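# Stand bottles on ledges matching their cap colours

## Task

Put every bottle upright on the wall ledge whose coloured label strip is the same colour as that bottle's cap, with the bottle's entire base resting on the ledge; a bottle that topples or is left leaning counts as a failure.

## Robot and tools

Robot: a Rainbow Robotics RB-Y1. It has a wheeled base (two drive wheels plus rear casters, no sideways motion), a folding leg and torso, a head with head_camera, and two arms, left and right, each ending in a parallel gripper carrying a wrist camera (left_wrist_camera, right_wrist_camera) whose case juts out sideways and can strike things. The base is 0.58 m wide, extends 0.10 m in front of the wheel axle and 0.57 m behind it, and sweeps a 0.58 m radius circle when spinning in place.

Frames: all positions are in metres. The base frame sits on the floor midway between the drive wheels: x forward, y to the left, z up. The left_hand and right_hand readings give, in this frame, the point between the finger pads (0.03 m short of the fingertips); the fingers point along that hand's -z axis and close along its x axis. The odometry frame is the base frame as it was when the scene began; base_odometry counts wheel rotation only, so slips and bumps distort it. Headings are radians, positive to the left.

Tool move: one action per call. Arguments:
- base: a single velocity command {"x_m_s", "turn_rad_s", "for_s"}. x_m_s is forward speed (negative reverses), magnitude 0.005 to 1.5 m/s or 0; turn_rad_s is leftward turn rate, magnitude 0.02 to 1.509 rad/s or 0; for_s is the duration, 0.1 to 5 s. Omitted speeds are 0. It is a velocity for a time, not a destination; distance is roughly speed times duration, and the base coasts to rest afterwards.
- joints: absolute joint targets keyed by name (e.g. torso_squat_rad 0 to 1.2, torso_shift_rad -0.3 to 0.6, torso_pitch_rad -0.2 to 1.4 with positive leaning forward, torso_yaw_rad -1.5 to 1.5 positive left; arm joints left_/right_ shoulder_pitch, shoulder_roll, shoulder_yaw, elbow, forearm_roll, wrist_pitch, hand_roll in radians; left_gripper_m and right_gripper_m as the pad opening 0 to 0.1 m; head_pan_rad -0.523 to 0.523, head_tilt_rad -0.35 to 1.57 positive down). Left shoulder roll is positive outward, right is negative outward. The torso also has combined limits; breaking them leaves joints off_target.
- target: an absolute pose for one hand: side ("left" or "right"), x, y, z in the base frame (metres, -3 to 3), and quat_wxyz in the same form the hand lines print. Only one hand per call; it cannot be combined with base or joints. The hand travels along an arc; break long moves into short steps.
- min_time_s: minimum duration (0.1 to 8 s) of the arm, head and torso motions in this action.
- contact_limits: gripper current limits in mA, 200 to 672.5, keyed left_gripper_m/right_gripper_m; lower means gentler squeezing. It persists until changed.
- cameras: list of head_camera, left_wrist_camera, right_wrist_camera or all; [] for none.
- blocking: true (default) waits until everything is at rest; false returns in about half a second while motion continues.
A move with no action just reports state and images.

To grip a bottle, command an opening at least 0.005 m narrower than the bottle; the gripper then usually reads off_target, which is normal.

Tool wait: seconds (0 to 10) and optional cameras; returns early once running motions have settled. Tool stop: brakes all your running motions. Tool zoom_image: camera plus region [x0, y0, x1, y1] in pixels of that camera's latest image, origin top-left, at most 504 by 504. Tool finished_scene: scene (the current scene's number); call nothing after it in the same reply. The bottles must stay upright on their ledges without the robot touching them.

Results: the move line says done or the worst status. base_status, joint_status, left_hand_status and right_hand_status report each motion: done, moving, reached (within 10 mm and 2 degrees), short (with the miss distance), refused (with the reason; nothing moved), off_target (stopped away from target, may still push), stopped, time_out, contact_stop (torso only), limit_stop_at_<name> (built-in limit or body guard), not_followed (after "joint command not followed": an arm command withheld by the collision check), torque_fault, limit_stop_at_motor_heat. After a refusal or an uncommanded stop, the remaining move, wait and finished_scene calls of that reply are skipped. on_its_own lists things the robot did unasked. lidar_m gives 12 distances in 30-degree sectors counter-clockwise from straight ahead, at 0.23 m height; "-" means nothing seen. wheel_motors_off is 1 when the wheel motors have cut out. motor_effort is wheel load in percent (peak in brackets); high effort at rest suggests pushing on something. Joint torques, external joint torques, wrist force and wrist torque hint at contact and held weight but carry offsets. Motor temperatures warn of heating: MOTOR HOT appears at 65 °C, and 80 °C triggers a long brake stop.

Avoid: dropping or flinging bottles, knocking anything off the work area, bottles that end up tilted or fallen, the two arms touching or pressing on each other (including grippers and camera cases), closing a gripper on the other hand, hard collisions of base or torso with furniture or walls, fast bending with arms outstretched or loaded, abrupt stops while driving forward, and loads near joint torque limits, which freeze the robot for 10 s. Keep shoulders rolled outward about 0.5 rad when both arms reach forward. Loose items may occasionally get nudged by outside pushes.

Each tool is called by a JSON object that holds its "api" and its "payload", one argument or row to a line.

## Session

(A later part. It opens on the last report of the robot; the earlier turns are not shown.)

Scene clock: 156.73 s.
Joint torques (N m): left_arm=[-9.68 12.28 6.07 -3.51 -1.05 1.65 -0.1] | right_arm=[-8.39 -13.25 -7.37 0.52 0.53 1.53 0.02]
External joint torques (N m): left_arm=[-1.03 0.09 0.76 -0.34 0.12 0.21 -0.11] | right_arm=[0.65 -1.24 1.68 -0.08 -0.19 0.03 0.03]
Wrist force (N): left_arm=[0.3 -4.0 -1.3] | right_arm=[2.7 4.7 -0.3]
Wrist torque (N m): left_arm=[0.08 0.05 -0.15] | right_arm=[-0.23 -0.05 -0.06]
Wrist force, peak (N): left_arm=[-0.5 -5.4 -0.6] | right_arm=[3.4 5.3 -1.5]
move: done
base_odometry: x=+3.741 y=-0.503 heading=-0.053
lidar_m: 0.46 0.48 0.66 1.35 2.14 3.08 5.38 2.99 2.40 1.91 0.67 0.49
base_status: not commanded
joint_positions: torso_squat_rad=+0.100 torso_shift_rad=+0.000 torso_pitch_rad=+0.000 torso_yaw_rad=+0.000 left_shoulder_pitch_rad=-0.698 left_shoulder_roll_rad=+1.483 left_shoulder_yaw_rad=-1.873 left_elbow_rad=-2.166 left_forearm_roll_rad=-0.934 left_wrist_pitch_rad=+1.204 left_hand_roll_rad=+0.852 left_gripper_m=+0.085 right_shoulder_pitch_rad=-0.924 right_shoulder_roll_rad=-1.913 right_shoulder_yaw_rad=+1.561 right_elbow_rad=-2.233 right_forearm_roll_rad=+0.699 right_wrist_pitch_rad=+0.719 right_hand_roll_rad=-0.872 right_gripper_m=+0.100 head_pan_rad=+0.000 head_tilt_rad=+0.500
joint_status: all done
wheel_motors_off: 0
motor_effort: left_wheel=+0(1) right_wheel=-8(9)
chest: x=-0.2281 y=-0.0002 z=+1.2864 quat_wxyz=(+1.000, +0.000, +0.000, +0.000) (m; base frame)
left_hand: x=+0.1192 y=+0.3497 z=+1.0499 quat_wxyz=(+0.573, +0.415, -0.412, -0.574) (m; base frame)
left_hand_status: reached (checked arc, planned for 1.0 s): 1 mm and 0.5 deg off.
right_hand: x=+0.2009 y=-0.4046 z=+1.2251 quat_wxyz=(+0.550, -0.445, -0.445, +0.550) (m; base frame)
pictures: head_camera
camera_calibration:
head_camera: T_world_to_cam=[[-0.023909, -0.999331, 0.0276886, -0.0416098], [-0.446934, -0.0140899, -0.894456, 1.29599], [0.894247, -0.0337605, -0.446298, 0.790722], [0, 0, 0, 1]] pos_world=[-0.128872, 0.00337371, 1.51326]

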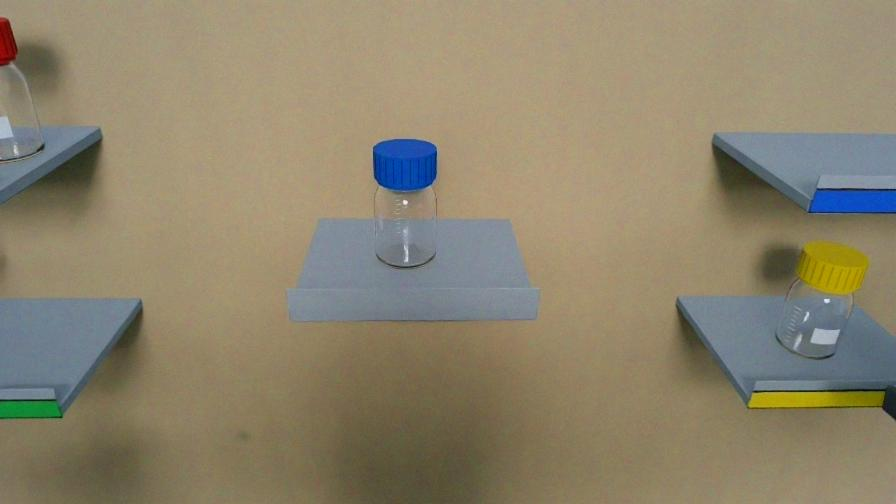

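{"api": "move", "payload": {
  "target": {"side": "right", "x": 0.19, "y": -0.2, "z": 1.28, "quat_wxyz": [0.57206, -0.41563, -0.41563, 0.57206]},
  "min_time_s": 0.9
}}

{"api": "move", "payload": {
  "target": {"side": "right", "x": 0.22, "y": 0.0, "z": 1.31, "quat_wxyz": [0.57206, -0.41563, -0.41563, 0.57206]},
  "min_time_s": 0.9,
  "cameras": ["right_wrist_camera", "head_camera"]
}}

Scene clock: 158.60 s.
Joint torques (N m): left_arm=[-9.17 12.29 5.41 -3.63 -1.2 1.52 -0.04] | right_arm=[-12.67 -8.45 -8.12 0.71 2.03 0.13 -0.19]
External joint torques (N m): left_arm=[-0.54 0.1 0.1 -0.45 -0.03 0.09 -0.05] | right_arm=[0.47 -1.84 0.7 0.3 0.1 -0.25 -0.18]
Wrist force (N): left_arm=[0.2 -3.9 -1.3] | right_arm=[3.4 5.3 -2.3]
Wrist torque (N m): left_arm=[0.08 0.05 -0.15] | right_arm=[-0.35 0.07 -0.21]
Wrist force, peak (N): left_arm=[0.0 -4.2 -1.2] | right_arm=[3.1 6.1 -1.5]
move: done
base_odometry: x=+3.741 y=-0.503 heading=-0.054
lidar_m: 0.46 0.48 0.65 1.35 2.14 3.08 5.37 2.99 2.41 1.92 0.68 0.48
base_status: not commanded
joint_positions: torso_squat_rad=+0.100 torso_shift_rad=+0.000 torso_pitch_rad=+0.000 torso_yaw_rad=+0.000 left_shoulder_pitch_rad=-0.698 left_shoulder_roll_rad=+1.483 left_shoulder_yaw_rad=-1.873 left_elbow_rad=-2.166 left_forearm_roll_rad=-0.934 left_wrist_pitch_rad=+1.204 left_hand_roll_rad=+0.852 left_gripper_m=+0.085 right_shoulder_pitch_rad=-1.298 right_shoulder_roll_rad=-1.423 right_shoulder_yaw_rad=+1.320 right_elbow_rad=-2.611 right_forearm_roll_rad=-0.257 right_wrist_pitch_rad=+1.448 right_hand_roll_rad=-0.205 right_gripper_m=+0.100 head_pan_rad=+0.000 head_tilt_rad=+0.500
joint_status: all done
wheel_motors_off: 0
motor_effort: left_wheel=+0(1) right_wheel=-7(8)
chest: x=-0.2281 y=-0.0002 z=+1.2864 quat_wxyz=(+1.000, +0.000, +0.000, +0.000) (m; base frame)
left_hand: x=+0.1193 y=+0.3496 z=+1.0499 quat_wxyz=(+0.573, +0.415, -0.412, -0.574) (m; base frame)
right_hand: x=+0.1899 y=-0.1999 z=+1.2800 quat_wxyz=(+0.572, -0.415, -0.416, +0.572) (m; base frame)
right_hand_status: reached (checked arc, planned for 0.9 s): 0 mm and 0.0 deg off.
pictures: none

Scene clock: 160.03 s.
Joint torques (N m): left_arm=[-9.21 12.41 5.59 -3.37 -1.18 1.42 -0.07] | right_arm=[-17.35 -8.61 -10.41 0.68 1.71 0.17 -0.12]
External joint torques (N m): left_arm=[-0.58 0.23 0.28 -0.2 -0.01 -0.02 -0.09] | right_arm=[1.02 -1.81 -0.1 -0.23 -0.21 -0.12 -0.11]
Wrist force (N): left_arm=[0.4 -3.9 -1.5] | right_arm=[3.2 4.1 -0.8]
Wrist torque (N m): left_arm=[0.06 0.07 -0.14] | right_arm=[-0.17 0.04 -0.21]
Wrist force, peak (N): left_arm=[0.6 -4.2 -1.1] | right_arm=[4.0 5.6 -1.1]
move: done
base_odometry: x=+3.741 y=-0.503 heading=-0.054
lidar_m: 0.46 0.48 0.66 1.35 2.14 3.08 5.38 2.99 2.41 1.92 0.67 0.49
base_status: not commanded
joint_positions: torso_squat_rad=+0.100 torso_shift_rad=+0.000 torso_pitch_rad=+0.000 torso_yaw_rad=+0.000 left_shoulder_pitch_rad=-0.699 left_shoulder_roll_rad=+1.483 left_shoulder_yaw_rad=-1.873 left_elbow_rad=-2.166 left_forearm_roll_rad=-0.934 left_wrist_pitch_rad=+1.204 left_hand_roll_rad=+0.852 left_gripper_m=+0.085 right_shoulder_pitch_rad=-1.596 right_shoulder_roll_rad=-0.605 right_shoulder_yaw_rad=+1.254 right_elbow_rad=-2.106 right_forearm_roll_rad=-0.432 right_wrist_pitch_rad=+1.831 right_hand_roll_rad=-0.162 right_gripper_m=+0.100 head_pan_rad=+0.000 head_tilt_rad=+0.500
joint_status: all done
wheel_motors_off: 0
motor_effort: left_wheel=+0(1) right_wheel=-6(7)
chest: x=-0.2281 y=-0.0002 z=+1.2864 quat_wxyz=(+1.000, +0.000, +0.000, +0.000) (m; base frame)
left_hand: x=+0.1193 y=+0.3496 z=+1.0500 quat_wxyz=(+0.573, +0.415, -0.412, -0.574) (m; base frame)
right_hand: x=+0.2198 y=+0.0000 z=+1.3100 quat_wxyz=(+0.572, -0.416, -0.416, +0.572) (m; base frame)
right_hand_status: reached (checked arc, planned for 1.0 s): 0 mm and 0.0 deg off.
pictures: head_camera, right_wrist_camera
camera_calibration:
head_camera: T_world_to_cam=[[-0.0239979, -0.999327, 0.0277341, -0.0416898], [-0.446935, -0.0140908, -0.894455, 1.29599], [0.894244, -0.0338604, -0.446297, 0.790719], [0, 0, 0, 1]] pos_world=[-0.128872, 0.00337393, 1.51326]
right_wrist_camera: T_world_to_cam=[[0.000206969, -0.998523, 0.0543285, -0.0760224], [-0.740008, -0.0366942, -0.671596, 1.06948], [0.672598, -0.0400645, -0.738923, 0.892289], [0, 0, 0, 1]] pos_world=[0.191289, -0.000917196, 1.38172]

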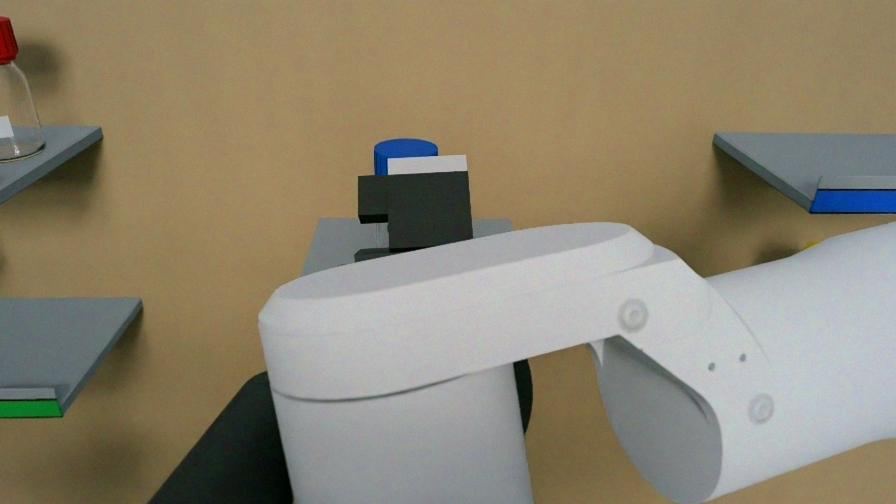

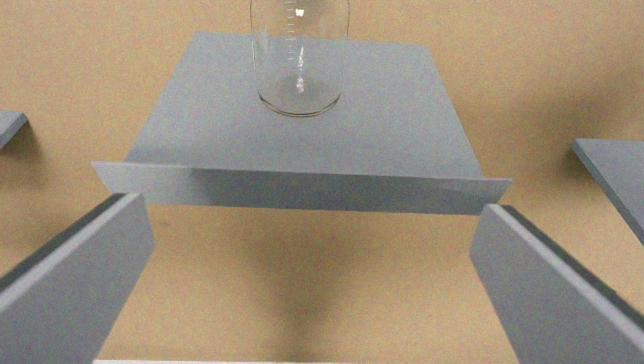

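{"api": "move", "payload": {
  "target": {"side": "right", "x": 0.30, "y": 0.006, "z": 1.315, "quat_wxyz": [0.57206, -0.41563, -0.41563, 0.57206]},
  "min_time_s": 0.6
}}

{"api": "move", "payload": {
  "target": {"side": "right", "x": 0.379, "y": 0.006, "z": 1.304, "quat_wxyz": [0.57206, -0.41563, -0.41563, 0.57206]},
  "min_time_s": 0.6,
  "cameras": ["right_wrist_camera"]
}}

{"api": "move", "payload": {
  "joints": {"right_gripper_m": 0.045}
}}

{"api": "move", "payload": {
  "target": {"side": "right", "x": 0.379, "y": 0.006, "z": 1.325, "quat_wxyz": [0.57206, -0.41563, -0.41563, 0.57206]},
  "min_time_s": 0.5
}}

{"api": "move", "payload": {
  "target": {"side": "right", "x": 0.28, "y": 0.0, "z": 1.34, "quat_wxyz": [0.57206, -0.41563, -0.41563, 0.57206]},
  "min_time_s": 0.7
}}

{"api": "move", "payload": {
  "target": {"side": "right", "x": 0.20, "y": -0.2, "z": 1.39, "quat_wxyz": [0.57206, -0.41563, -0.41563, 0.57206]},
  "min_time_s": 0.9,
  "cameras": ["head_camera"]
}}

Scene clock: 162.20 s.
Joint torques (N m): left_arm=[-8.95 12.82 5.35 -3.35 -1.23 1.42 -0.11] | right_arm=[-19.37 -7.79 -9.96 0.46 1.88 0.2 -0.21]
External joint torques (N m): left_arm=[-0.31 0.64 0.04 -0.17 -0.06 -0.02 -0.13] | right_arm=[1.6 -0.11 0.94 -0.4 -0.11 0.16 -0.2]
Wrist force (N): left_arm=[0.3 -3.7 -1.4] | right_arm=[3.7 4.9 -1.3]
Wrist torque (N m): left_arm=[0.03 0.06 -0.16] | right_arm=[-0.29 0.11 -0.23]
Wrist force, peak (N): left_arm=[0.0 -4.4 -1.3] | right_arm=[5.8 4.0 -0.5]
move: done
base_odometry: x=+3.741 y=-0.503 heading=-0.053
lidar_m: 0.46 0.48 0.65 1.35 2.14 3.08 5.38 2.99 2.41 1.91 0.68 0.49
base_status: not commanded
joint_positions: torso_squat_rad=+0.100 torso_shift_rad=+0.000 torso_pitch_rad=+0.000 torso_yaw_rad=+0.000 left_shoulder_pitch_rad=-0.699 left_shoulder_roll_rad=+1.483 left_shoulder_yaw_rad=-1.873 left_elbow_rad=-2.166 left_forearm_roll_rad=-0.934 left_wrist_pitch_rad=+1.204 left_hand_roll_rad=+0.852 left_gripper_m=+0.085 right_shoulder_pitch_rad=-1.584 right_shoulder_roll_rad=-0.587 right_shoulder_yaw_rad=+1.246 right_elbow_rad=-1.782 right_forearm_roll_rad=-0.401 right_wrist_pitch_rad=+1.551 right_hand_roll_rad=-0.026 right_gripper_m=+0.100 head_pan_rad=+0.000 head_tilt_rad=+0.500
joint_status: all done
wheel_motors_off: 0
motor_effort: left_wheel=-1(1) right_wheel=-8(8)
chest: x=-0.2280 y=-0.0002 z=+1.2864 quat_wxyz=(+1.000, +0.000, +0.000, +0.000) (m; base frame)
left_hand: x=+0.1193 y=+0.3496 z=+1.0500 quat_wxyz=(+0.573, +0.415, -0.413, -0.574) (m; base frame)
right_hand: x=+0.2999 y=+0.0058 z=+1.3151 quat_wxyz=(+0.572, -0.416, -0.416, +0.572) (m; base frame)
right_hand_status: reached (checked arc, planned for 0.7 s): 0 mm and 0.0 deg off.
pictures: none

Scene clock: 163.37 s.
Joint torques (N m): left_arm=[-8.34 12.81 5.53 -3.44 -1.14 1.5 0.1] | right_arm=[-22.69 -9.1 -8.43 0.34 1.71 0.12 -0.05]
External joint torques (N m): left_arm=[0.29 0.63 0.22 -0.27 0.03 0.06 0.08] | right_arm=[0.89 -0.59 1.87 -0.17 -0.17 0.31 -0.04]
Wrist force (N): left_arm=[0.3 -3.9 -1.0] | right_arm=[3.7 4.5 -1.3]
Wrist torque (N m): left_arm=[0.07 0.05 -0.16] | right_arm=[-0.15 0.09 -0.26]
Wrist force, peak (N): left_arm=[0.5 -4.2 -1.3] | right_arm=[4.3 5.2 -1.4]
move: done
base_odometry: x=+3.741 y=-0.503 heading=-0.053
lidar_m: 0.46 0.47 0.65 1.35 2.14 3.09 5.38 2.99 2.40 1.91 0.67 0.49
base_status: not commanded
joint_positions: torso_squat_rad=+0.100 torso_shift_rad=+0.000 torso_pitch_rad=+0.000 torso_yaw_rad=+0.000 left_shoulder_pitch_rad=-0.699 left_shoulder_roll_rad=+1.483 left_shoulder_yaw_rad=-1.873 left_elbow_rad=-2.166 left_forearm_roll_rad=-0.934 left_wrist_pitch_rad=+1.204 left_hand_roll_rad=+0.852 left_gripper_m=+0.085 right_shoulder_pitch_rad=-1.567 right_shoulder_roll_rad=-0.496 right_shoulder_yaw_rad=+1.251 right_elbow_rad=-1.393 right_forearm_roll_rad=-0.373 right_wrist_pitch_rad=+1.262 right_hand_roll_rad=+0.084 right_gripper_m=+0.100 head_pan_rad=+0.000 head_tilt_rad=+0.500
joint_status: all done
wheel_motors_off: 0
motor_effort: left_wheel=-1(1) right_wheel=-9(9)
chest: x=-0.2280 y=-0.0002 z=+1.2864 quat_wxyz=(+1.000, +0.000, +0.000, +0.000) (m; base frame)
left_hand: x=+0.1193 y=+0.3495 z=+1.0500 quat_wxyz=(+0.573, +0.415, -0.412, -0.574) (m; base frame)
right_hand: x=+0.3783 y=+0.0056 z=+1.3043 quat_wxyz=(+0.572, -0.416, -0.416, +0.572) (m; base frame)
right_hand_status: reached (checked arc, planned for 0.7 s): 1 mm and 0.1 deg off.
pictures: right_wrist_camera
camera_calibration:
right_wrist_camera: T_world_to_cam=[[0.000275952, -0.998562, 0.0536163, -0.0691958], [-0.739472, -0.0362976, -0.672208, 1.18373], [0.673188, -0.0394622, -0.738418, 0.780857], [0, 0, 0, 1]] pos_world=[0.349691, 0.00468462, 1.37602]

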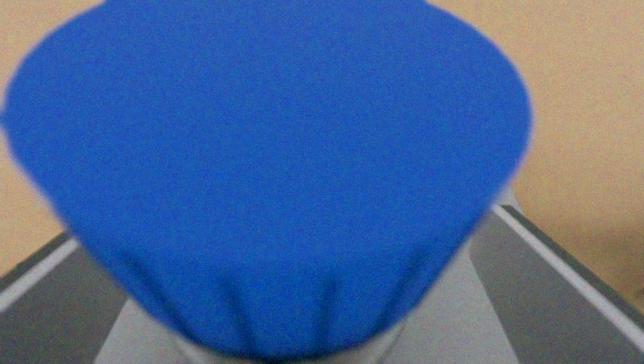

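Scene clock: 164.50 s.
Joint torques (N m): left_arm=[-8.86 12.92 5.28 -3.39 -1.26 1.44 -0.07] | right_arm=[-22.13 -8.75 -7.99 0.34 1.69 0.05 -0.07]
External joint torques (N m): left_arm=[-0.23 0.74 -0.03 -0.21 -0.09 0 -0.08] | right_arm=[1.44 -0.23 2.31 -0.17 -0.19 0.23 -0.07]
Wrist force (N): left_arm=[0.2 -3.9 -1.3] | right_arm=[3.4 5.4 -1.0]
Wrist torque (N m): left_arm=[0.07 0.04 -0.14] | right_arm=[-0.30 0.08 -0.17]
Wrist force, peak (N): left_arm=[0.4 -4.3 -1.2] | right_arm=[4.8 5.6 -1.6]
move: off_target
base_odometry: x=+3.741 y=-0.503 heading=-0.053
lidar_m: 0.46 0.48 0.66 1.35 2.14 3.08 5.38 2.98 2.40 1.92 0.68 0.48
base_status: not commanded
joint_positions: torso_squat_rad=+0.100 torso_shift_rad=+0.000 torso_pitch_rad=+0.000 torso_yaw_rad=+0.000 left_shoulder_pitch_rad=-0.699 left_shoulder_roll_rad=+1.483 left_shoulder_yaw_rad=-1.873 left_elbow_rad=-2.166 left_forearm_roll_rad=-0.934 left_wrist_pitch_rad=+1.204 left_hand_roll_rad=+0.852 left_gripper_m=+0.085 right_shoulder_pitch_rad=-1.567 right_shoulder_roll_rad=-0.496 right_shoulder_yaw_rad=+1.251 right_elbow_rad=-1.393 right_forearm_roll_rad=-0.373 right_wrist_pitch_rad=+1.262 right_hand_roll_rad=+0.084 right_gripper_m=+0.055 head_pan_rad=+0.000 head_tilt_rad=+0.500
joint_status: right_gripper_m off_target (ended at +0.055, target +0.045)
wheel_motors_off: 0
motor_effort: left_wheel=-1(1) right_wheel=-7(9)
chest: x=-0.2280 y=-0.0002 z=+1.2864 quat_wxyz=(+1.000, +0.000, +0.000, +0.000) (m; base frame)
left_hand: x=+0.1193 y=+0.3495 z=+1.0500 quat_wxyz=(+0.573, +0.415, -0.412, -0.574) (m; base frame)
right_hand: x=+0.3783 y=+0.0056 z=+1.3043 quat_wxyz=(+0.572, -0.416, -0.416, +0.572) (m; base frame)
pictures: none

Scene clock: 165.33 s.
Joint torques (N m): left_arm=[-8.63 12.92 5.28 -3.21 -1.19 1.36 -0.12] | right_arm=[-24.31 -10.39 -10.45 0.91 1.86 -0.01 -0.07]
External joint torques (N m): left_arm=[0 0.74 -0.03 -0.03 -0.02 -0.07 -0.14] | right_arm=[-0.74 -1.65 -0.22 0.25 -0.02 0.24 -0.06]
Wrist force (N): left_arm=[0.3 -3.8 -1.3] | right_arm=[3.2 5.4 -1.7]
Wrist torque (N m): left_arm=[0.03 0.07 -0.15] | right_arm=[-0.17 0.04 -0.27]
Wrist force, peak (N): left_arm=[0.2 -4.1 -1.1] | right_arm=[3.8 6.4 -1.8]
move: done
base_odometry: x=+3.741 y=-0.503 heading=-0.053
lidar_m: 0.46 0.48 0.66 1.35 2.14 3.09 5.38 2.99 2.41 1.91 0.68 0.49
base_status: not commanded
joint_positions: torso_squat_rad=+0.100 torso_shift_rad=+0.000 torso_pitch_rad=+0.000 torso_yaw_rad=+0.000 left_shoulder_pitch_rad=-0.699 left_shoulder_roll_rad=+1.483 left_shoulder_yaw_rad=-1.873 left_elbow_rad=-2.166 left_forearm_roll_rad=-0.934 left_wrist_pitch_rad=+1.204 left_hand_roll_rad=+0.852 left_gripper_m=+0.085 right_shoulder_pitch_rad=-1.601 right_shoulder_roll_rad=-0.504 right_shoulder_yaw_rad=+1.228 right_elbow_rad=-1.383 right_forearm_roll_rad=-0.413 right_wrist_pitch_rad=+1.268 right_hand_roll_rad=+0.120 right_gripper_m=+0.055 head_pan_rad=+0.000 head_tilt_rad=+0.500
joint_status: all done
wheel_motors_off: 0
motor_effort: left_wheel=-1(1) right_wheel=-7(8)
chest: x=-0.2280 y=-0.0002 z=+1.2864 quat_wxyz=(+1.000, +0.000, +0.000, +0.000) (m; base frame)
left_hand: x=+0.1193 y=+0.3495 z=+1.0500 quat_wxyz=(+0.573, +0.415, -0.412, -0.574) (m; base frame)
right_hand: x=+0.3787 y=+0.0064 z=+1.3245 quat_wxyz=(+0.572, -0.415, -0.416, +0.572) (m; base frame)
right_hand_status: reached (checked arc, planned for 0.5 s): 1 mm and 0.1 deg off.
pictures: none

Scene clock: 166.57 s.
Joint torques (N m): left_arm=[-8.94 12.72 5.38 -3.33 -1.13 1.63 0.03] | right_arm=[-20.53 -9.27 -10.76 1.34 2.15 -0.13 -0.05]
External joint torques (N m): left_arm=[-0.31 0.54 0.07 -0.15 0.03 0.2 0.02] | right_arm=[-0.3 -1.63 0.02 0.03 0.17 -0.16 -0.04]
Wrist force (N): left_arm=[0.1 -3.8 -1.3] | right_arm=[3.6 5.6 -1.4]
Wrist torque (N m): left_arm=[0.06 0.05 -0.13] | right_arm=[-0.15 0.09 0.01]
Wrist force, peak (N): left_arm=[0.2 -4.2 -1.2] | right_arm=[3.9 6.8 -2.3]
move: done
base_odometry: x=+3.741 y=-0.503 heading=-0.053
lidar_m: 0.46 0.48 0.66 1.35 2.13 3.09 5.38 2.99 2.41 1.92 0.67 0.48
base_status: not commanded
joint_positions: torso_squat_rad=+0.100 torso_shift_rad=+0.000 torso_pitch_rad=+0.000 torso_yaw_rad=+0.000 left_shoulder_pitch_rad=-0.699 left_shoulder_roll_rad=+1.483 left_shoulder_yaw_rad=-1.873 left_elbow_rad=-2.166 left_forearm_roll_rad=-0.934 left_wrist_pitch_rad=+1.204 left_hand_roll_rad=+0.852 left_gripper_m=+0.085 right_shoulder_pitch_rad=-1.628 right_shoulder_roll_rad=-0.631 right_shoulder_yaw_rad=+1.210 right_elbow_rad=-1.871 right_forearm_roll_rad=-0.467 right_wrist_pitch_rad=+1.621 right_hand_roll_rad=-0.023 right_gripper_m=+0.055 head_pan_rad=+0.000 head_tilt_rad=+0.500
joint_status: all done
wheel_motors_off: 0
motor_effort: left_wheel=-1(1) right_wheel=-7(8)
chest: x=-0.2280 y=-0.0002 z=+1.2864 quat_wxyz=(+1.000, +0.000, +0.000, +0.000) (m; base frame)
left_hand: x=+0.1193 y=+0.3495 z=+1.0500 quat_wxyz=(+0.573, +0.415, -0.412, -0.574) (m; base frame)
right_hand: x=+0.2800 y=+0.0000 z=+1.3398 quat_wxyz=(+0.572, -0.416, -0.415, +0.572) (m; base frame)
right_hand_status: reached (checked arc, planned for 0.8 s): 0 mm and 0.0 deg off.
pictures: none

Scene clock: 167.97 s.
Joint torques (N m): left_arm=[-9.09 12.8 5.33 -3.24 -1.09 1.33 0.03] | right_arm=[-12.08 -5.77 -8.94 3.76 2.16 -0.01 0.1]
External joint torques (N m): left_arm=[-0.46 0.61 0.03 -0.07 0.08 -0.11 0.02] | right_arm=[0.77 -0.29 -0.02 -0.12 0.21 0.08 0.11]
Wrist force (N): left_arm=[0.2 -3.9 -1.0] | right_arm=[2.7 6.6 -1.8]
Wrist torque (N m): left_arm=[0.05 0.06 -0.14] | right_arm=[-0.26 -0.04 -0.23]
Wrist force, peak (N): left_arm=[0.5 -4.1 -1.2] | right_arm=[4.0 6.9 -2.2]
move: done
base_odometry: x=+3.741 y=-0.503 heading=-0.053
lidar_m: 0.46 0.48 0.65 1.35 2.14 3.08 5.38 2.98 2.40 1.91 0.68 0.49
base_status: not commanded
joint_positions: torso_squat_rad=+0.100 torso_shift_rad=+0.000 torso_pitch_rad=+0.000 torso_yaw_rad=+0.000 left_shoulder_pitch_rad=-0.699 left_shoulder_roll_rad=+1.483 left_shoulder_yaw_rad=-1.873 left_elbow_rad=-2.166 left_forearm_roll_rad=-0.934 left_wrist_pitch_rad=+1.204 left_hand_roll_rad=+0.852 left_gripper_m=+0.085 right_shoulder_pitch_rad=-1.459 right_shoulder_roll_rad=-1.496 right_shoulder_yaw_rad=+0.971 right_elbow_rad=-2.491 right_forearm_roll_rad=-0.754 right_wrist_pitch_rad=+1.415 right_hand_roll_rad=+0.040 right_gripper_m=+0.055 head_pan_rad=+0.000 head_tilt_rad=+0.500
joint_status: all done
wheel_motors_off: 0
motor_effort: left_wheel=+0(1) right_wheel=-7(8)
chest: x=-0.2281 y=-0.0003 z=+1.2864 quat_wxyz=(+1.000, +0.000, +0.000, +0.000) (m; base frame)
left_hand: x=+0.1193 y=+0.3495 z=+1.0500 quat_wxyz=(+0.573, +0.415, -0.412, -0.574) (m; base frame)
right_hand: x=+0.1996 y=-0.1998 z=+1.3903 quat_wxyz=(+0.573, -0.418, -0.415, +0.570) (m; base frame)
right_hand_status: reached (checked arc, planned for 1.1 s): 1 mm and 0.4 deg off.
pictures: head_camera
camera_calibration:
head_camera: T_world_to_cam=[[-0.0239951, -0.999333, 0.0275139, -0.0415567], [-0.447008, -0.0138923, -0.894422, 1.29593], [0.894208, -0.0337606, -0.446377, 0.790829], [0, 0, 0, 1]] pos_world=[-0.128872, 0.00317325, 1.51326]

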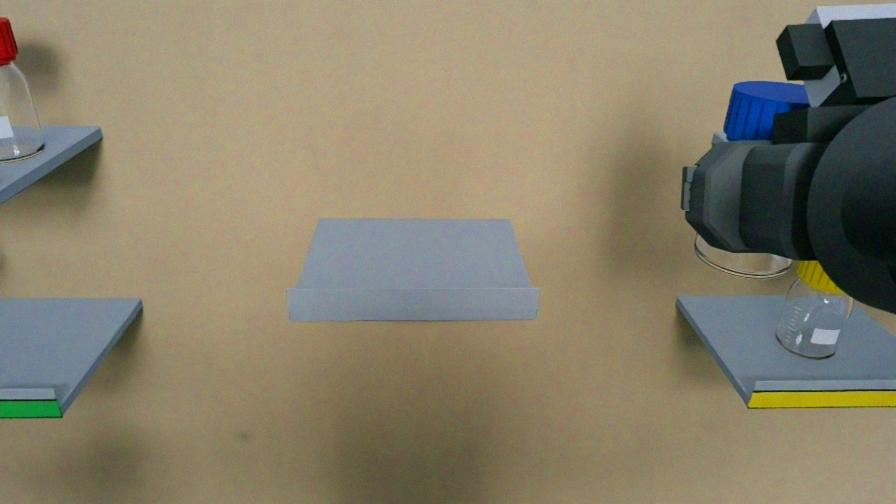

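{"api": "move", "payload": {
  "target": {"side": "right", "x": 0.19, "y": -0.385, "z": 1.44, "quat_wxyz": [0.57206, -0.41563, -0.41563, 0.57206]},
  "min_time_s": 0.9
}}

{"api": "move", "payload": {
  "target": {"side": "right", "x": 0.28, "y": -0.385, "z": 1.44, "quat_wxyz": [0.57206, -0.41563, -0.41563, 0.57206]},
  "min_time_s": 0.7,
  "cameras": ["head_camera"]
}}

{"api": "move", "payload": {
  "target": {"side": "right", "x": 0.372, "y": -0.385, "z": 1.428, "quat_wxyz": [0.57206, -0.41563, -0.41563, 0.57206]},
  "min_time_s": 0.7
}}

{"api": "move", "payload": {
  "target": {"side": "right", "x": 0.372, "y": -0.385, "z": 1.409, "quat_wxyz": [0.57206, -0.41563, -0.41563, 0.57206]},
  "min_time_s": 0.5,
  "cameras": ["head_camera"]
}}

Scene clock: 178.10 s.
Joint torques (N m): left_arm=[-8.64 13.01 5.47 -3.38 -1.12 1.31 -0.04] | right_arm=[-5.85 -6.45 -7.24 5.05 1.06 -0.95 -0.2]
External joint torques (N m): left_arm=[-0.01 0.82 0.16 -0.21 0.05 -0.13 -0.05] | right_arm=[0.38 0.15 2.46 -0.38 0.17 0.14 -0.19]
Wrist force (N): left_arm=[0.1 -4.1 -1.3] | right_arm=[3.2 5.6 -1.4]
Wrist torque (N m): left_arm=[0.08 0.04 -0.15] | right_arm=[-0.17 0.09 -0.20]
Wrist force, peak (N): left_arm=[0.4 -4.2 -1.2] | right_arm=[3.7 6.9 -1.6]
move: done
base_odometry: x=+3.741 y=-0.503 heading=-0.053
lidar_m: 0.46 0.48 0.66 1.35 2.15 3.09 5.38 2.99 2.40 1.92 0.67 0.49
base_status: not commanded
joint_positions: torso_squat_rad=+0.100 torso_shift_rad=+0.000 torso_pitch_rad=+0.000 torso_yaw_rad=+0.000 left_shoulder_pitch_rad=-0.699 left_shoulder_roll_rad=+1.483 left_shoulder_yaw_rad=-1.873 left_elbow_rad=-2.166 left_forearm_roll_rad=-0.934 left_wrist_pitch_rad=+1.204 left_hand_roll_rad=+0.852 left_gripper_m=+0.085 right_shoulder_pitch_rad=-1.256 right_shoulder_roll_rad=-2.210 right_shoulder_yaw_rad=+1.007 right_elbow_rad=-2.217 right_forearm_roll_rad=-1.203 right_wrist_pitch_rad=+0.527 right_hand_roll_rad=+0.589 right_gripper_m=+0.055 head_pan_rad=+0.000 head_tilt_rad=+0.500
joint_status: all done
wheel_motors_off: 0
motor_effort: left_wheel=-1(1) right_wheel=-7(8)
chest: x=-0.2281 y=-0.0002 z=+1.2864 quat_wxyz=(+1.000, +0.000, +0.000, +0.000) (m; base frame)
left_hand: x=+0.1193 y=+0.3495 z=+1.0500 quat_wxyz=(+0.573, +0.415, -0.412, -0.574) (m; base frame)
right_hand: x=+0.1899 y=-0.3846 z=+1.4408 quat_wxyz=(+0.571, -0.421, -0.419, +0.567) (m; base frame)
right_hand_status: reached (checked arc, planned for 1.0 s): 1 mm and 0.9 deg off.
pictures: none

Scene clock: 179.50 s.
Joint torques (N m): left_arm=[-8.74 13.06 5.38 -3.43 -1.18 1.43 -0.02] | right_arm=[-11.92 -11.05 -11.63 3.25 1.07 -1.44 0.09]
External joint torques (N m): left_arm=[-0.11 0.87 0.07 -0.25 -0.01 -0.01 -0.03] | right_arm=[0.44 -2.07 -0.37 -0.37 0.08 -0.14 0.09]
Wrist force (N): left_arm=[0.3 -3.9 -1.0] | right_arm=[2.8 5.5 -1.5]
Wrist torque (N m): left_arm=[0.07 0.06 -0.15] | right_arm=[-0.12 0.03 -0.20]
Wrist force, peak (N): left_arm=[0.5 -4.3 -1.2] | right_arm=[3.2 7.8 -1.7]
move: done
base_odometry: x=+3.741 y=-0.503 heading=-0.053
lidar_m: 0.46 0.48 0.66 1.35 2.14 3.08 5.38 2.99 2.41 1.90 0.68 0.48
base_status: not commanded
joint_positions: torso_squat_rad=+0.100 torso_shift_rad=+0.000 torso_pitch_rad=+0.000 torso_yaw_rad=+0.000 left_shoulder_pitch_rad=-0.699 left_shoulder_roll_rad=+1.483 left_shoulder_yaw_rad=-1.873 left_elbow_rad=-2.166 left_forearm_roll_rad=-0.934 left_wrist_pitch_rad=+1.204 left_hand_roll_rad=+0.852 left_gripper_m=+0.085 right_shoulder_pitch_rad=-1.252 right_shoulder_roll_rad=-1.833 right_shoulder_yaw_rad=+0.946 right_elbow_rad=-1.892 right_forearm_roll_rad=-1.164 right_wrist_pitch_rad=+0.663 right_hand_roll_rad=+0.727 right_gripper_m=+0.055 head_pan_rad=+0.000 head_tilt_rad=+0.500
joint_status: all done
wheel_motors_off: 0
motor_effort: left_wheel=-1(1) right_wheel=-7(8)
chest: x=-0.2280 y=-0.0002 z=+1.2864 quat_wxyz=(+1.000, +0.000, +0.000, +0.000) (m; base frame)
left_hand: x=+0.1193 y=+0.3495 z=+1.0499 quat_wxyz=(+0.573, +0.415, -0.412, -0.574) (m; base frame)
right_hand: x=+0.2798 y=-0.3847 z=+1.4395 quat_wxyz=(+0.572, -0.416, -0.416, +0.572) (m; base frame)
right_hand_status: reached (checked arc, planned for 0.7 s): 1 mm and 0.1 deg off.
pictures: head_camera
camera_calibration:
head_camera: T_world_to_cam=[[-0.0239027, -0.999331, 0.0276939, -0.0417145], [-0.447134, -0.0140899, -0.894356, 1.29586], [0.894147, -0.0337605, -0.446498, 0.790919], [0, 0, 0, 1]] pos_world=[-0.128771, 0.00327371, 1.51326]

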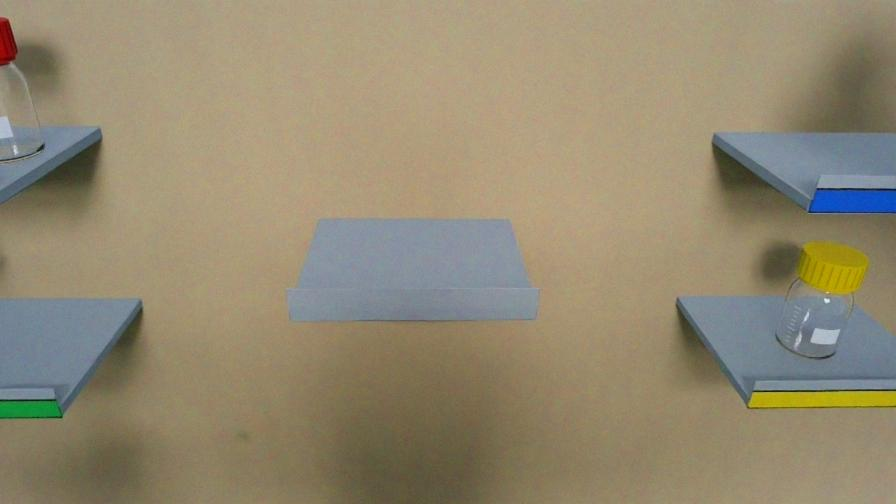

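Scene clock: 180.57 s.
Joint torques (N m): left_arm=[-8.96 12.87 5.07 -3.4 -1.21 1.37 -0.04] | right_arm=[-19.74 -12.25 -9.45 1.54 0.85 -1.8 -0.16]
External joint torques (N m): left_arm=[-0.33 0.69 -0.24 -0.22 -0.05 -0.07 -0.05] | right_arm=[-1.53 -2.22 1.94 0.14 -0.01 -0.23 -0.15]
Wrist force (N): left_arm=[0.3 -4.2 -1.2] | right_arm=[2.9 5.4 -1.7]
Wrist torque (N m): left_arm=[0.09 0.06 -0.16] | right_arm=[-0.15 0.00 -0.22]
Wrist force, peak (N): left_arm=[0.0 -4.3 -1.1] | right_arm=[4.4 6.6 -1.5]
move: done
base_odometry: x=+3.741 y=-0.503 heading=-0.054
lidar_m: 0.46 0.48 0.65 1.35 2.14 3.09 5.38 2.98 2.41 1.91 0.67 0.48
base_status: not commanded
joint_positions: torso_squat_rad=+0.100 torso_shift_rad=+0.000 torso_pitch_rad=+0.000 torso_yaw_rad=+0.000 left_shoulder_pitch_rad=-0.699 left_shoulder_roll_rad=+1.483 left_shoulder_yaw_rad=-1.873 left_elbow_rad=-2.166 left_forearm_roll_rad=-0.934 left_wrist_pitch_rad=+1.204 left_hand_roll_rad=+0.852 left_gripper_m=+0.085 right_shoulder_pitch_rad=-1.307 right_shoulder_roll_rad=-1.480 right_shoulder_yaw_rad=+0.952 right_elbow_rad=-1.486 right_forearm_roll_rad=-1.135 right_wrist_pitch_rad=+0.683 right_hand_roll_rad=+0.930 right_gripper_m=+0.055 head_pan_rad=+0.000 head_tilt_rad=+0.500
joint_status: all done
wheel_motors_off: 0
motor_effort: left_wheel=-1(1) right_wheel=-7(8)
chest: x=-0.2280 y=-0.0002 z=+1.2864 quat_wxyz=(+1.000, +0.000, +0.000, +0.000) (m; base frame)
left_hand: x=+0.1194 y=+0.3495 z=+1.0499 quat_wxyz=(+0.573, +0.415, -0.412, -0.574) (m; base frame)
right_hand: x=+0.3711 y=-0.3845 z=+1.4275 quat_wxyz=(+0.572, -0.417, -0.416, +0.571) (m; base frame)
right_hand_status: reached (checked arc, planned for 0.7 s): 1 mm and 0.2 deg off.
pictures: none

Scene clock: 181.40 s.
Joint torques (N m): left_arm=[-9.05 13.01 5.18 -3.36 -1.27 1.32 -0.07] | right_arm=[-17 -13.52 -9.3 1.2 0.89 -1.8 -0.15]
External joint torques (N m): left_arm=[-0.42 0.82 -0.12 -0.18 -0.11 -0.12 -0.08] | right_arm=[1.18 -2.89 2.28 -0.24 0.04 -0.28 -0.14]
Wrist force (N): left_arm=[0.2 -3.6 -1.2] | right_arm=[2.7 6.3 -2.1]
Wrist torque (N m): left_arm=[0.04 0.05 -0.16] | right_arm=[-0.24 -0.01 -0.02]
Wrist force, peak (N): left_arm=[0.3 -4.3 -1.3] | right_arm=[3.4 6.5 -1.6]
move: done
base_odometry: x=+3.741 y=-0.503 heading=-0.054
lidar_m: 0.46 0.48 0.66 1.35 2.13 3.09 5.38 2.98 2.41 1.92 0.68 0.48
base_status: not commanded
joint_positions: torso_squat_rad=+0.100 torso_shift_rad=+0.000 torso_pitch_rad=+0.000 torso_yaw_rad=+0.000 left_shoulder_pitch_rad=-0.699 left_shoulder_roll_rad=+1.483 left_shoulder_yaw_rad=-1.873 left_elbow_rad=-2.166 left_forearm_roll_rad=-0.934 left_wrist_pitch_rad=+1.204 left_hand_roll_rad=+0.852 left_gripper_m=+0.085 right_shoulder_pitch_rad=-1.268 right_shoulder_roll_rad=-1.485 right_shoulder_yaw_rad=+0.962 right_elbow_rad=-1.509 right_forearm_roll_rad=-1.104 right_wrist_pitch_rad=+0.647 right_hand_roll_rad=+0.895 right_gripper_m=+0.055 head_pan_rad=+0.000 head_tilt_rad=+0.500
joint_status: all done
wheel_motors_off: 0
motor_effort: left_wheel=-1(1) right_wheel=-6(8)
chest: x=-0.2280 y=-0.0002 z=+1.2864 quat_wxyz=(+1.000, +0.000, +0.000, +0.000) (m; base frame)
left_hand: x=+0.1194 y=+0.3495 z=+1.0500 quat_wxyz=(+0.573, +0.415, -0.412, -0.574) (m; base frame)
right_hand: x=+0.3716 y=-0.3845 z=+1.4091 quat_wxyz=(+0.572, -0.414, -0.416, +0.573) (m; base frame)
right_hand_status: reached (checked arc, planned for 0.5 s): 1 mm and 0.3 deg off.
pictures: head_camera
camera_calibration:
head_camera: T_world_to_cam=[[-0.0239027, -0.999331, 0.0276939, -0.0416146], [-0.447134, -0.0140899, -0.894356, 1.29586], [0.894147, -0.0337605, -0.446498, 0.790922], [0, 0, 0, 1]] pos_world=[-0.128771, 0.00337371, 1.51326]

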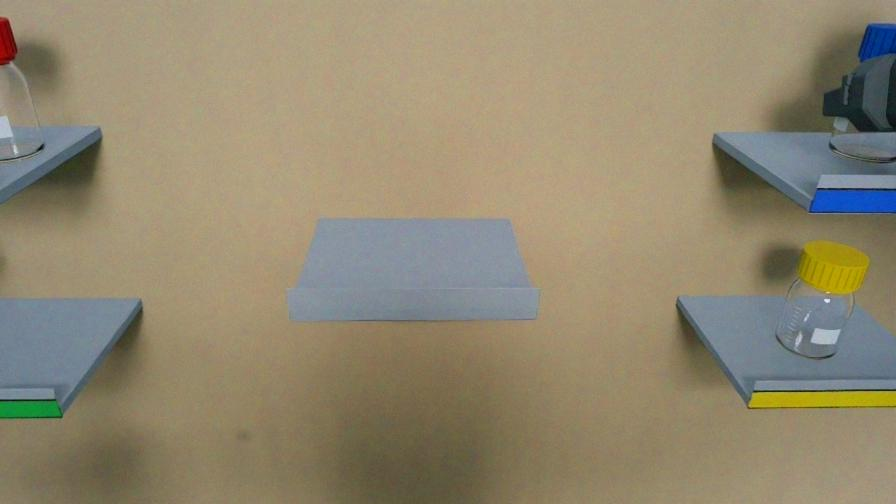

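Lower further in small steps until contact.

{"api": "move", "payload": {
  "target": {"side": "right", "x": 0.372, "y": -0.385, "z": 1.403, "quat_wxyz": [0.57206, -0.41563, -0.41563, 0.57206]},
  "min_time_s": 0.4
}}

{"api": "move", "payload": {
  "target": {"side": "right", "x": 0.372, "y": -0.385, "z": 1.400, "quat_wxyz": [0.57206, -0.41563, -0.41563, 0.57206]},
  "min_time_s": 0.4
}}

Scene clock: 182.43 s.
Joint torques (N m): left_arm=[-9.05 13.07 5.32 -3.21 -1.15 1.42 -0.16] | right_arm=[-17.24 -13.44 -9.22 1.2 0.82 -1.84 -0.06]
External joint torques (N m): left_arm=[-0.42 0.88 0.01 -0.03 0.01 -0.02 -0.17] | right_arm=[0.93 -2.63 2.43 -0.25 -0.04 -0.35 -0.05]
Wrist force (N): left_arm=[0.2 -3.6 -1.3] | right_arm=[2.9 5.9 -1.5]
Wrist torque (N m): left_arm=[0.03 0.03 -0.14] | right_arm=[-0.19 0.05 -0.04]
Wrist force, peak (N): left_arm=[0.4 -4.2 -1.1] | right_arm=[3.0 6.5 -1.7]
move: done
base_odometry: x=+3.741 y=-0.503 heading=-0.054
lidar_m: 0.46 0.48 0.65 1.35 2.14 3.08 5.38 2.99 2.41 1.91 0.68 0.48
base_status: not commanded
joint_positions: torso_squat_rad=+0.100 torso_shift_rad=+0.000 torso_pitch_rad=+0.000 torso_yaw_rad=+0.000 left_shoulder_pitch_rad=-0.699 left_shoulder_roll_rad=+1.483 left_shoulder_yaw_rad=-1.873 left_elbow_rad=-2.166 left_forearm_roll_rad=-0.934 left_wrist_pitch_rad=+1.204 left_hand_roll_rad=+0.852 left_gripper_m=+0.085 right_shoulder_pitch_rad=-1.252 right_shoulder_roll_rad=-1.485 right_shoulder_yaw_rad=+0.965 right_elbow_rad=-1.519 right_forearm_roll_rad=-1.078 right_wrist_pitch_rad=+0.633 right_hand_roll_rad=+0.870 right_gripper_m=+0.055 head_pan_rad=+0.000 head_tilt_rad=+0.500
joint_status: all done
wheel_motors_off: 0
motor_effort: left_wheel=-1(1) right_wheel=-6(7)
chest: x=-0.2280 y=-0.0002 z=+1.2864 quat_wxyz=(+1.000, +0.000, +0.000, +0.000) (m; base frame)
left_hand: x=+0.1194 y=+0.3495 z=+1.0500 quat_wxyz=(+0.573, +0.415, -0.412, -0.574) (m; base frame)
right_hand: x=+0.3720 y=-0.3848 z=+1.4032 quat_wxyz=(+0.572, -0.415, -0.416, +0.573) (m; base frame)
right_hand_status: reached (checked arc, planned for 0.4 s): 0 mm and 0.1 deg off.
pictures: none

Scene clock: 183.17 s.
Joint torques (N m): left_arm=[-8.94 12.86 5.04 -3.21 -1.22 1.42 -0.13] | right_arm=[-14.04 -12.08 -7.39 1 0.49 -0.94 -0.35]
External joint torques (N m): left_arm=[-0.31 0.67 -0.26 -0.04 -0.05 -0.02 -0.14] | right_arm=[4.11 -1.19 4.29 -0.45 -0.38 0.53 -0.35]
Wrist force (N): left_arm=[0.3 -4.1 -1.4] | right_arm=[3.0 0.0 0.8]
Wrist torque (N m): left_arm=[0.08 0.03 -0.16] | right_arm=[-0.24 0.06 0.09]
Wrist force, peak (N): left_arm=[0.2 -4.2 -1.2] | right_arm=[2.8 6.6 -2.2]
move: done
base_odometry: x=+3.741 y=-0.503 heading=-0.054
lidar_m: 0.46 0.48 0.66 1.35 2.14 3.08 5.38 2.99 2.40 1.90 0.67 0.49
base_status: not commanded
joint_positions: torso_squat_rad=+0.100 torso_shift_rad=+0.000 torso_pitch_rad=+0.000 torso_yaw_rad=+0.000 left_shoulder_pitch_rad=-0.699 left_shoulder_roll_rad=+1.483 left_shoulder_yaw_rad=-1.873 left_elbow_rad=-2.166 left_forearm_roll_rad=-0.934 left_wrist_pitch_rad=+1.204 left_hand_roll_rad=+0.852 left_gripper_m=+0.085 right_shoulder_pitch_rad=-1.245 right_shoulder_roll_rad=-1.486 right_shoulder_yaw_rad=+0.965 right_elbow_rad=-1.524 right_forearm_roll_rad=-1.065 right_wrist_pitch_rad=+0.628 right_hand_roll_rad=+0.857 right_gripper_m=+0.055 head_pan_rad=+0.000 head_tilt_rad=+0.500
joint_status: all done
wheel_motors_off: 0
motor_effort: left_wheel=+0(1) right_wheel=-6(8)
chest: x=-0.2280 y=-0.0002 z=+1.2864 quat_wxyz=(+1.000, +0.000, +0.000, +0.000) (m; base frame)
left_hand: x=+0.1193 y=+0.3495 z=+1.0500 quat_wxyz=(+0.573, +0.415, -0.412, -0.574) (m; base frame)
right_hand: x=+0.3720 y=-0.3848 z=+1.4009 quat_wxyz=(+0.572, -0.416, -0.416, +0.572) (m; base frame)
right_hand_status: reached (checked arc, planned for 0.4 s): 1 mm and 0.1 deg off.
pictures: none

{"api": "move", "payload": {
  "joints": {"right_gripper_m": 0.09}
}}

{"api": "move", "payload": {
  "target": {"side": "right", "x": 0.29, "y": -0.385, "z": 1.415, "quat_wxyz": [0.57206, -0.41563, -0.41563, 0.57206]},
  "min_time_s": 0.6
}}

{"api": "move", "payload": {
  "target": {"side": "right", "x": 0.2, "y": -0.37, "z": 1.42, "quat_wxyz": [0.57206, -0.41563, -0.41563, 0.57206]},
  "min_time_s": 0.7
}}

{"api": "move", "payload": {
  "base": {"x_m_s": -0.3, "for_s": 1.5},
  "cameras": ["head_camera"]
}}

Scene clock: 185.03 s.
Joint torques (N m): left_arm=[-8.83 12.8 5.47 -3.21 -1.21 1.2 -0.07] | right_arm=[-16.15 -12.21 -7.8 1.01 0.61 -1.16 -0.02]
External joint torques (N m): left_arm=[-0.2 0.61 0.17 -0.04 -0.04 -0.24 -0.09] | right_arm=[2 -1.32 3.88 -0.44 -0.25 0.31 -0.01]
Wrist force (N): left_arm=[0.3 -3.9 -1.3] | right_arm=[2.7 4.2 -1.1]
Wrist torque (N m): left_arm=[0.03 0.06 -0.16] | right_arm=[-0.16 -0.01 -0.02]
Wrist force, peak (N): left_arm=[0.6 -4.2 -1.3] | right_arm=[3.1 5.2 -0.8]
move: done
base_odometry: x=+3.741 y=-0.503 heading=-0.054
lidar_m: 0.46 0.48 0.66 1.35 2.14 3.08 5.38 2.99 2.41 1.91 0.67 0.48
base_status: not commanded
joint_positions: torso_squat_rad=+0.100 torso_shift_rad=+0.000 torso_pitch_rad=+0.000 torso_yaw_rad=+0.000 left_shoulder_pitch_rad=-0.699 left_shoulder_roll_rad=+1.483 left_shoulder_yaw_rad=-1.873 left_elbow_rad=-2.166 left_forearm_roll_rad=-0.934 left_wrist_pitch_rad=+1.204 left_hand_roll_rad=+0.852 left_gripper_m=+0.085 right_shoulder_pitch_rad=-1.245 right_shoulder_roll_rad=-1.486 right_shoulder_yaw_rad=+0.965 right_elbow_rad=-1.524 right_forearm_roll_rad=-1.065 right_wrist_pitch_rad=+0.628 right_hand_roll_rad=+0.857 right_gripper_m=+0.090 head_pan_rad=+0.000 head_tilt_rad=+0.500
joint_status: all done
wheel_motors_off: 0
motor_effort: left_wheel=+0(1) right_wheel=-6(8)
chest: x=-0.2280 y=-0.0002 z=+1.2864 quat_wxyz=(+1.000, +0.000, +0.000, +0.000) (m; base frame)
left_hand: x=+0.1193 y=+0.3495 z=+1.0500 quat_wxyz=(+0.573, +0.415, -0.412, -0.574) (m; base frame)
right_hand: x=+0.3720 y=-0.3849 z=+1.4006 quat_wxyz=(+0.572, -0.416, -0.416, +0.572) (m; base frame)
pictures: none

Scene clock: 186.13 s.
Joint torques (N m): left_arm=[-9.18 12.97 5.03 -3.29 -1.16 1.41 0.07] | right_arm=[-11.77 -10.33 -10.91 3.34 0.76 -0.99 0.05]
External joint torques (N m): left_arm=[-0.55 0.78 -0.27 -0.11 0.01 -0.02 0.06] | right_arm=[1.19 -0.29 0.61 -0.01 -0.22 0.21 0.06]
Wrist force (N): left_arm=[0.4 -3.9 -1.1] | right_arm=[2.9 4.7 -1.2]
Wrist torque (N m): left_arm=[0.05 0.07 -0.15] | right_arm=[-0.24 0.04 0.01]
Wrist force, peak (N): left_arm=[0.3 -4.2 -1.1] | right_arm=[3.6 5.9 -0.3]
move: done
base_odometry: x=+3.741 y=-0.503 heading=-0.053
lidar_m: 0.46 0.48 0.65 1.36 2.14 3.08 5.38 2.98 2.41 1.91 0.67 0.48
base_status: not commanded
joint_positions: torso_squat_rad=+0.100 torso_shift_rad=+0.000 torso_pitch_rad=+0.000 torso_yaw_rad=+0.000 left_shoulder_pitch_rad=-0.699 left_shoulder_roll_rad=+1.483 left_shoulder_yaw_rad=-1.873 left_elbow_rad=-2.166 left_forearm_roll_rad=-0.934 left_wrist_pitch_rad=+1.204 left_hand_roll_rad=+0.852 left_gripper_m=+0.085 right_shoulder_pitch_rad=-1.184 right_shoulder_roll_rad=-1.802 right_shoulder_yaw_rad=+0.948 right_elbow_rad=-1.891 right_forearm_roll_rad=-1.066 right_wrist_pitch_rad=+0.620 right_hand_roll_rad=+0.659 right_gripper_m=+0.090 head_pan_rad=+0.000 head_tilt_rad=+0.500
joint_status: all done
wheel_motors_off: 0
motor_effort: left_wheel=-1(1) right_wheel=-7(8)
chest: x=-0.2281 y=-0.0002 z=+1.2864 quat_wxyz=(+1.000, +0.000, +0.000, +0.000) (m; base frame)
left_hand: x=+0.1193 y=+0.3495 z=+1.0500 quat_wxyz=(+0.573, +0.415, -0.413, -0.574) (m; base frame)
right_hand: x=+0.2900 y=-0.3849 z=+1.4151 quat_wxyz=(+0.572, -0.415, -0.415, +0.573) (m; base frame)
right_hand_status: reached (checked arc, planned for 0.7 s): 0 mm and 0.1 deg off.
pictures: none

Scene clock: 187.30 s.
Joint torques (N m): left_arm=[-8.7 13.14 5.17 -3.11 -1.16 1.41 0] | right_arm=[-6.53 -8.46 -6.98 5.1 1.07 -0.78 0.06]
External joint torques (N m): left_arm=[-0.07 0.96 -0.14 0.06 0.01 -0.03 -0.02] | right_arm=[0.61 -0.71 2.78 -0.14 0.1 0.07 0.06]
Wrist force (N): left_arm=[0.1 -3.8 -1.0] | right_arm=[3.4 3.4 -1.0]
Wrist torque (N m): left_arm=[0.05 0.04 -0.15] | right_arm=[-0.10 0.09 -0.03]
Wrist force, peak (N): left_arm=[0.2 -4.2 -1.2] | right_arm=[4.4 6.3 -2.0]
move: done
base_odometry: x=+3.741 y=-0.503 heading=-0.054
lidar_m: 0.46 0.48 0.66 1.36 2.14 3.08 5.38 2.99 2.41 1.91 0.68 0.48
base_status: not commanded
joint_positions: torso_squat_rad=+0.100 torso_shift_rad=+0.000 torso_pitch_rad=+0.000 torso_yaw_rad=+0.000 left_shoulder_pitch_rad=-0.699 left_shoulder_roll_rad=+1.483 left_shoulder_yaw_rad=-1.873 left_elbow_rad=-2.166 left_forearm_roll_rad=-0.934 left_wrist_pitch_rad=+1.204 left_hand_roll_rad=+0.852 left_gripper_m=+0.085 right_shoulder_pitch_rad=-1.178 right_shoulder_roll_rad=-2.155 right_shoulder_yaw_rad=+0.967 right_elbow_rad=-2.249 right_forearm_roll_rad=-1.055 right_wrist_pitch_rad=+0.550 right_hand_roll_rad=+0.447 right_gripper_m=+0.090 head_pan_rad=+0.000 head_tilt_rad=+0.500
joint_status: all done
wheel_motors_off: 0
motor_effort: left_wheel=-1(1) right_wheel=-6(8)
chest: x=-0.2280 y=-0.0002 z=+1.2864 quat_wxyz=(+1.000, +0.000, +0.000, +0.000) (m; base frame)
left_hand: x=+0.1193 y=+0.3495 z=+1.0500 quat_wxyz=(+0.573, +0.415, -0.413, -0.574) (m; base frame)
right_hand: x=+0.2002 y=-0.3698 z=+1.4201 quat_wxyz=(+0.572, -0.415, -0.415, +0.573) (m; base frame)
right_hand_status: reached (checked arc, planned for 0.7 s): 0 mm and 0.1 deg off.
pictures: none

Scene clock: 190.03 s.
Joint torques (N m): left_arm=[-8.87 13.05 5.13 -3.23 -1.19 1.34 -0.08] | right_arm=[-6.05 -8.29 -7.24 4.69 0.89 -0.74 0.26]
External joint torques (N m): left_arm=[-0.24 0.86 -0.18 -0.06 -0.02 -0.1 -0.1] | right_arm=[1.1 -0.54 2.52 -0.55 -0.08 0.11 0.27]
Wrist force (N): left_arm=[0.4 -3.9 -1.1] | right_arm=[3.0 4.2 -0.8]
Wrist torque (N m): left_arm=[0.06 0.06 -0.15] | right_arm=[-0.18 0.10 -0.05]
Wrist force, peak (N): left_arm=[0.3 -4.0 -1.6] | right_arm=[3.5 5.2 -1.7]
move: done
base_odometry: x=+3.292 y=-0.479 heading=-0.053
lidar_m: 0.91 0.94 1.29 2.00 2.01 2.74 4.93 2.74 2.39 2.31 1.31 0.95
base_status: done (sent for 1.5 of 1.5 s)
joint_positions: torso_squat_rad=+0.100 torso_shift_rad=+0.000 torso_pitch_rad=+0.000 torso_yaw_rad=+0.000 left_shoulder_pitch_rad=-0.698 left_shoulder_roll_rad=+1.483 left_shoulder_yaw_rad=-1.873 left_elbow_rad=-2.166 left_forearm_roll_rad=-0.934 left_wrist_pitch_rad=+1.204 left_hand_roll_rad=+0.852 left_gripper_m=+0.085 right_shoulder_pitch_rad=-1.177 right_shoulder_roll_rad=-2.155 right_shoulder_yaw_rad=+0.967 right_elbow_rad=-2.249 right_forearm_roll_rad=-1.055 right_wrist_pitch_rad=+0.550 right_hand_roll_rad=+0.447 right_gripper_m=+0.090 head_pan_rad=+0.000 head_tilt_rad=+0.500
joint_status: not commanded
wheel_motors_off: 0
motor_effort: left_wheel=+8(22) right_wheel=-5(30)
chest: x=-0.2281 y=-0.0002 z=+1.2864 quat_wxyz=(+1.000, +0.000, +0.000, +0.000) (m; base frame)
left_hand: x=+0.1193 y=+0.3495 z=+1.0500 quat_wxyz=(+0.573, +0.415, -0.413, -0.574) (m; base frame)
right_hand: x=+0.2001 y=-0.3698 z=+1.4201 quat_wxyz=(+0.572, -0.415, -0.415, +0.573) (m; base frame)
pictures: head_camera
camera_calibration:
head_camera: T_world_to_cam=[[-0.0239979, -0.999327, 0.0277341, -0.0416922], [-0.446935, -0.0140908, -0.894455, 1.29595], [0.894244, -0.0338604, -0.446297, 0.790809], [0, 0, 0, 1]] pos_world=[-0.128972, 0.00337393, 1.51326]

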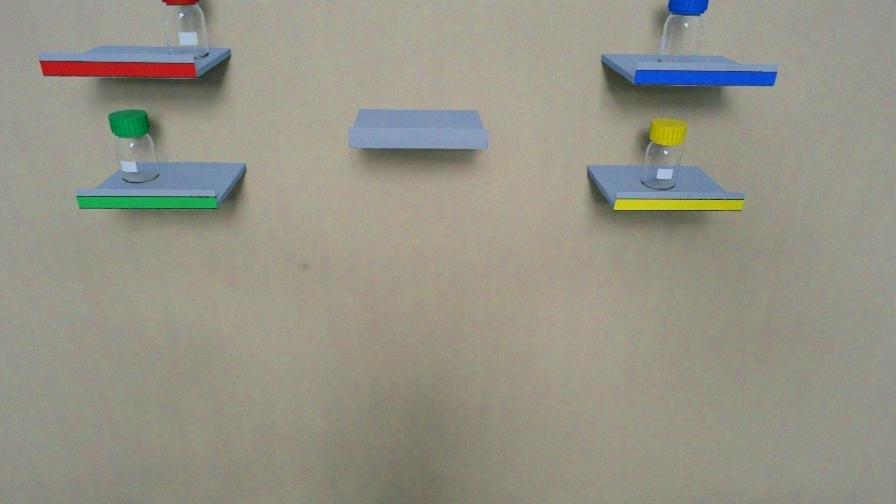

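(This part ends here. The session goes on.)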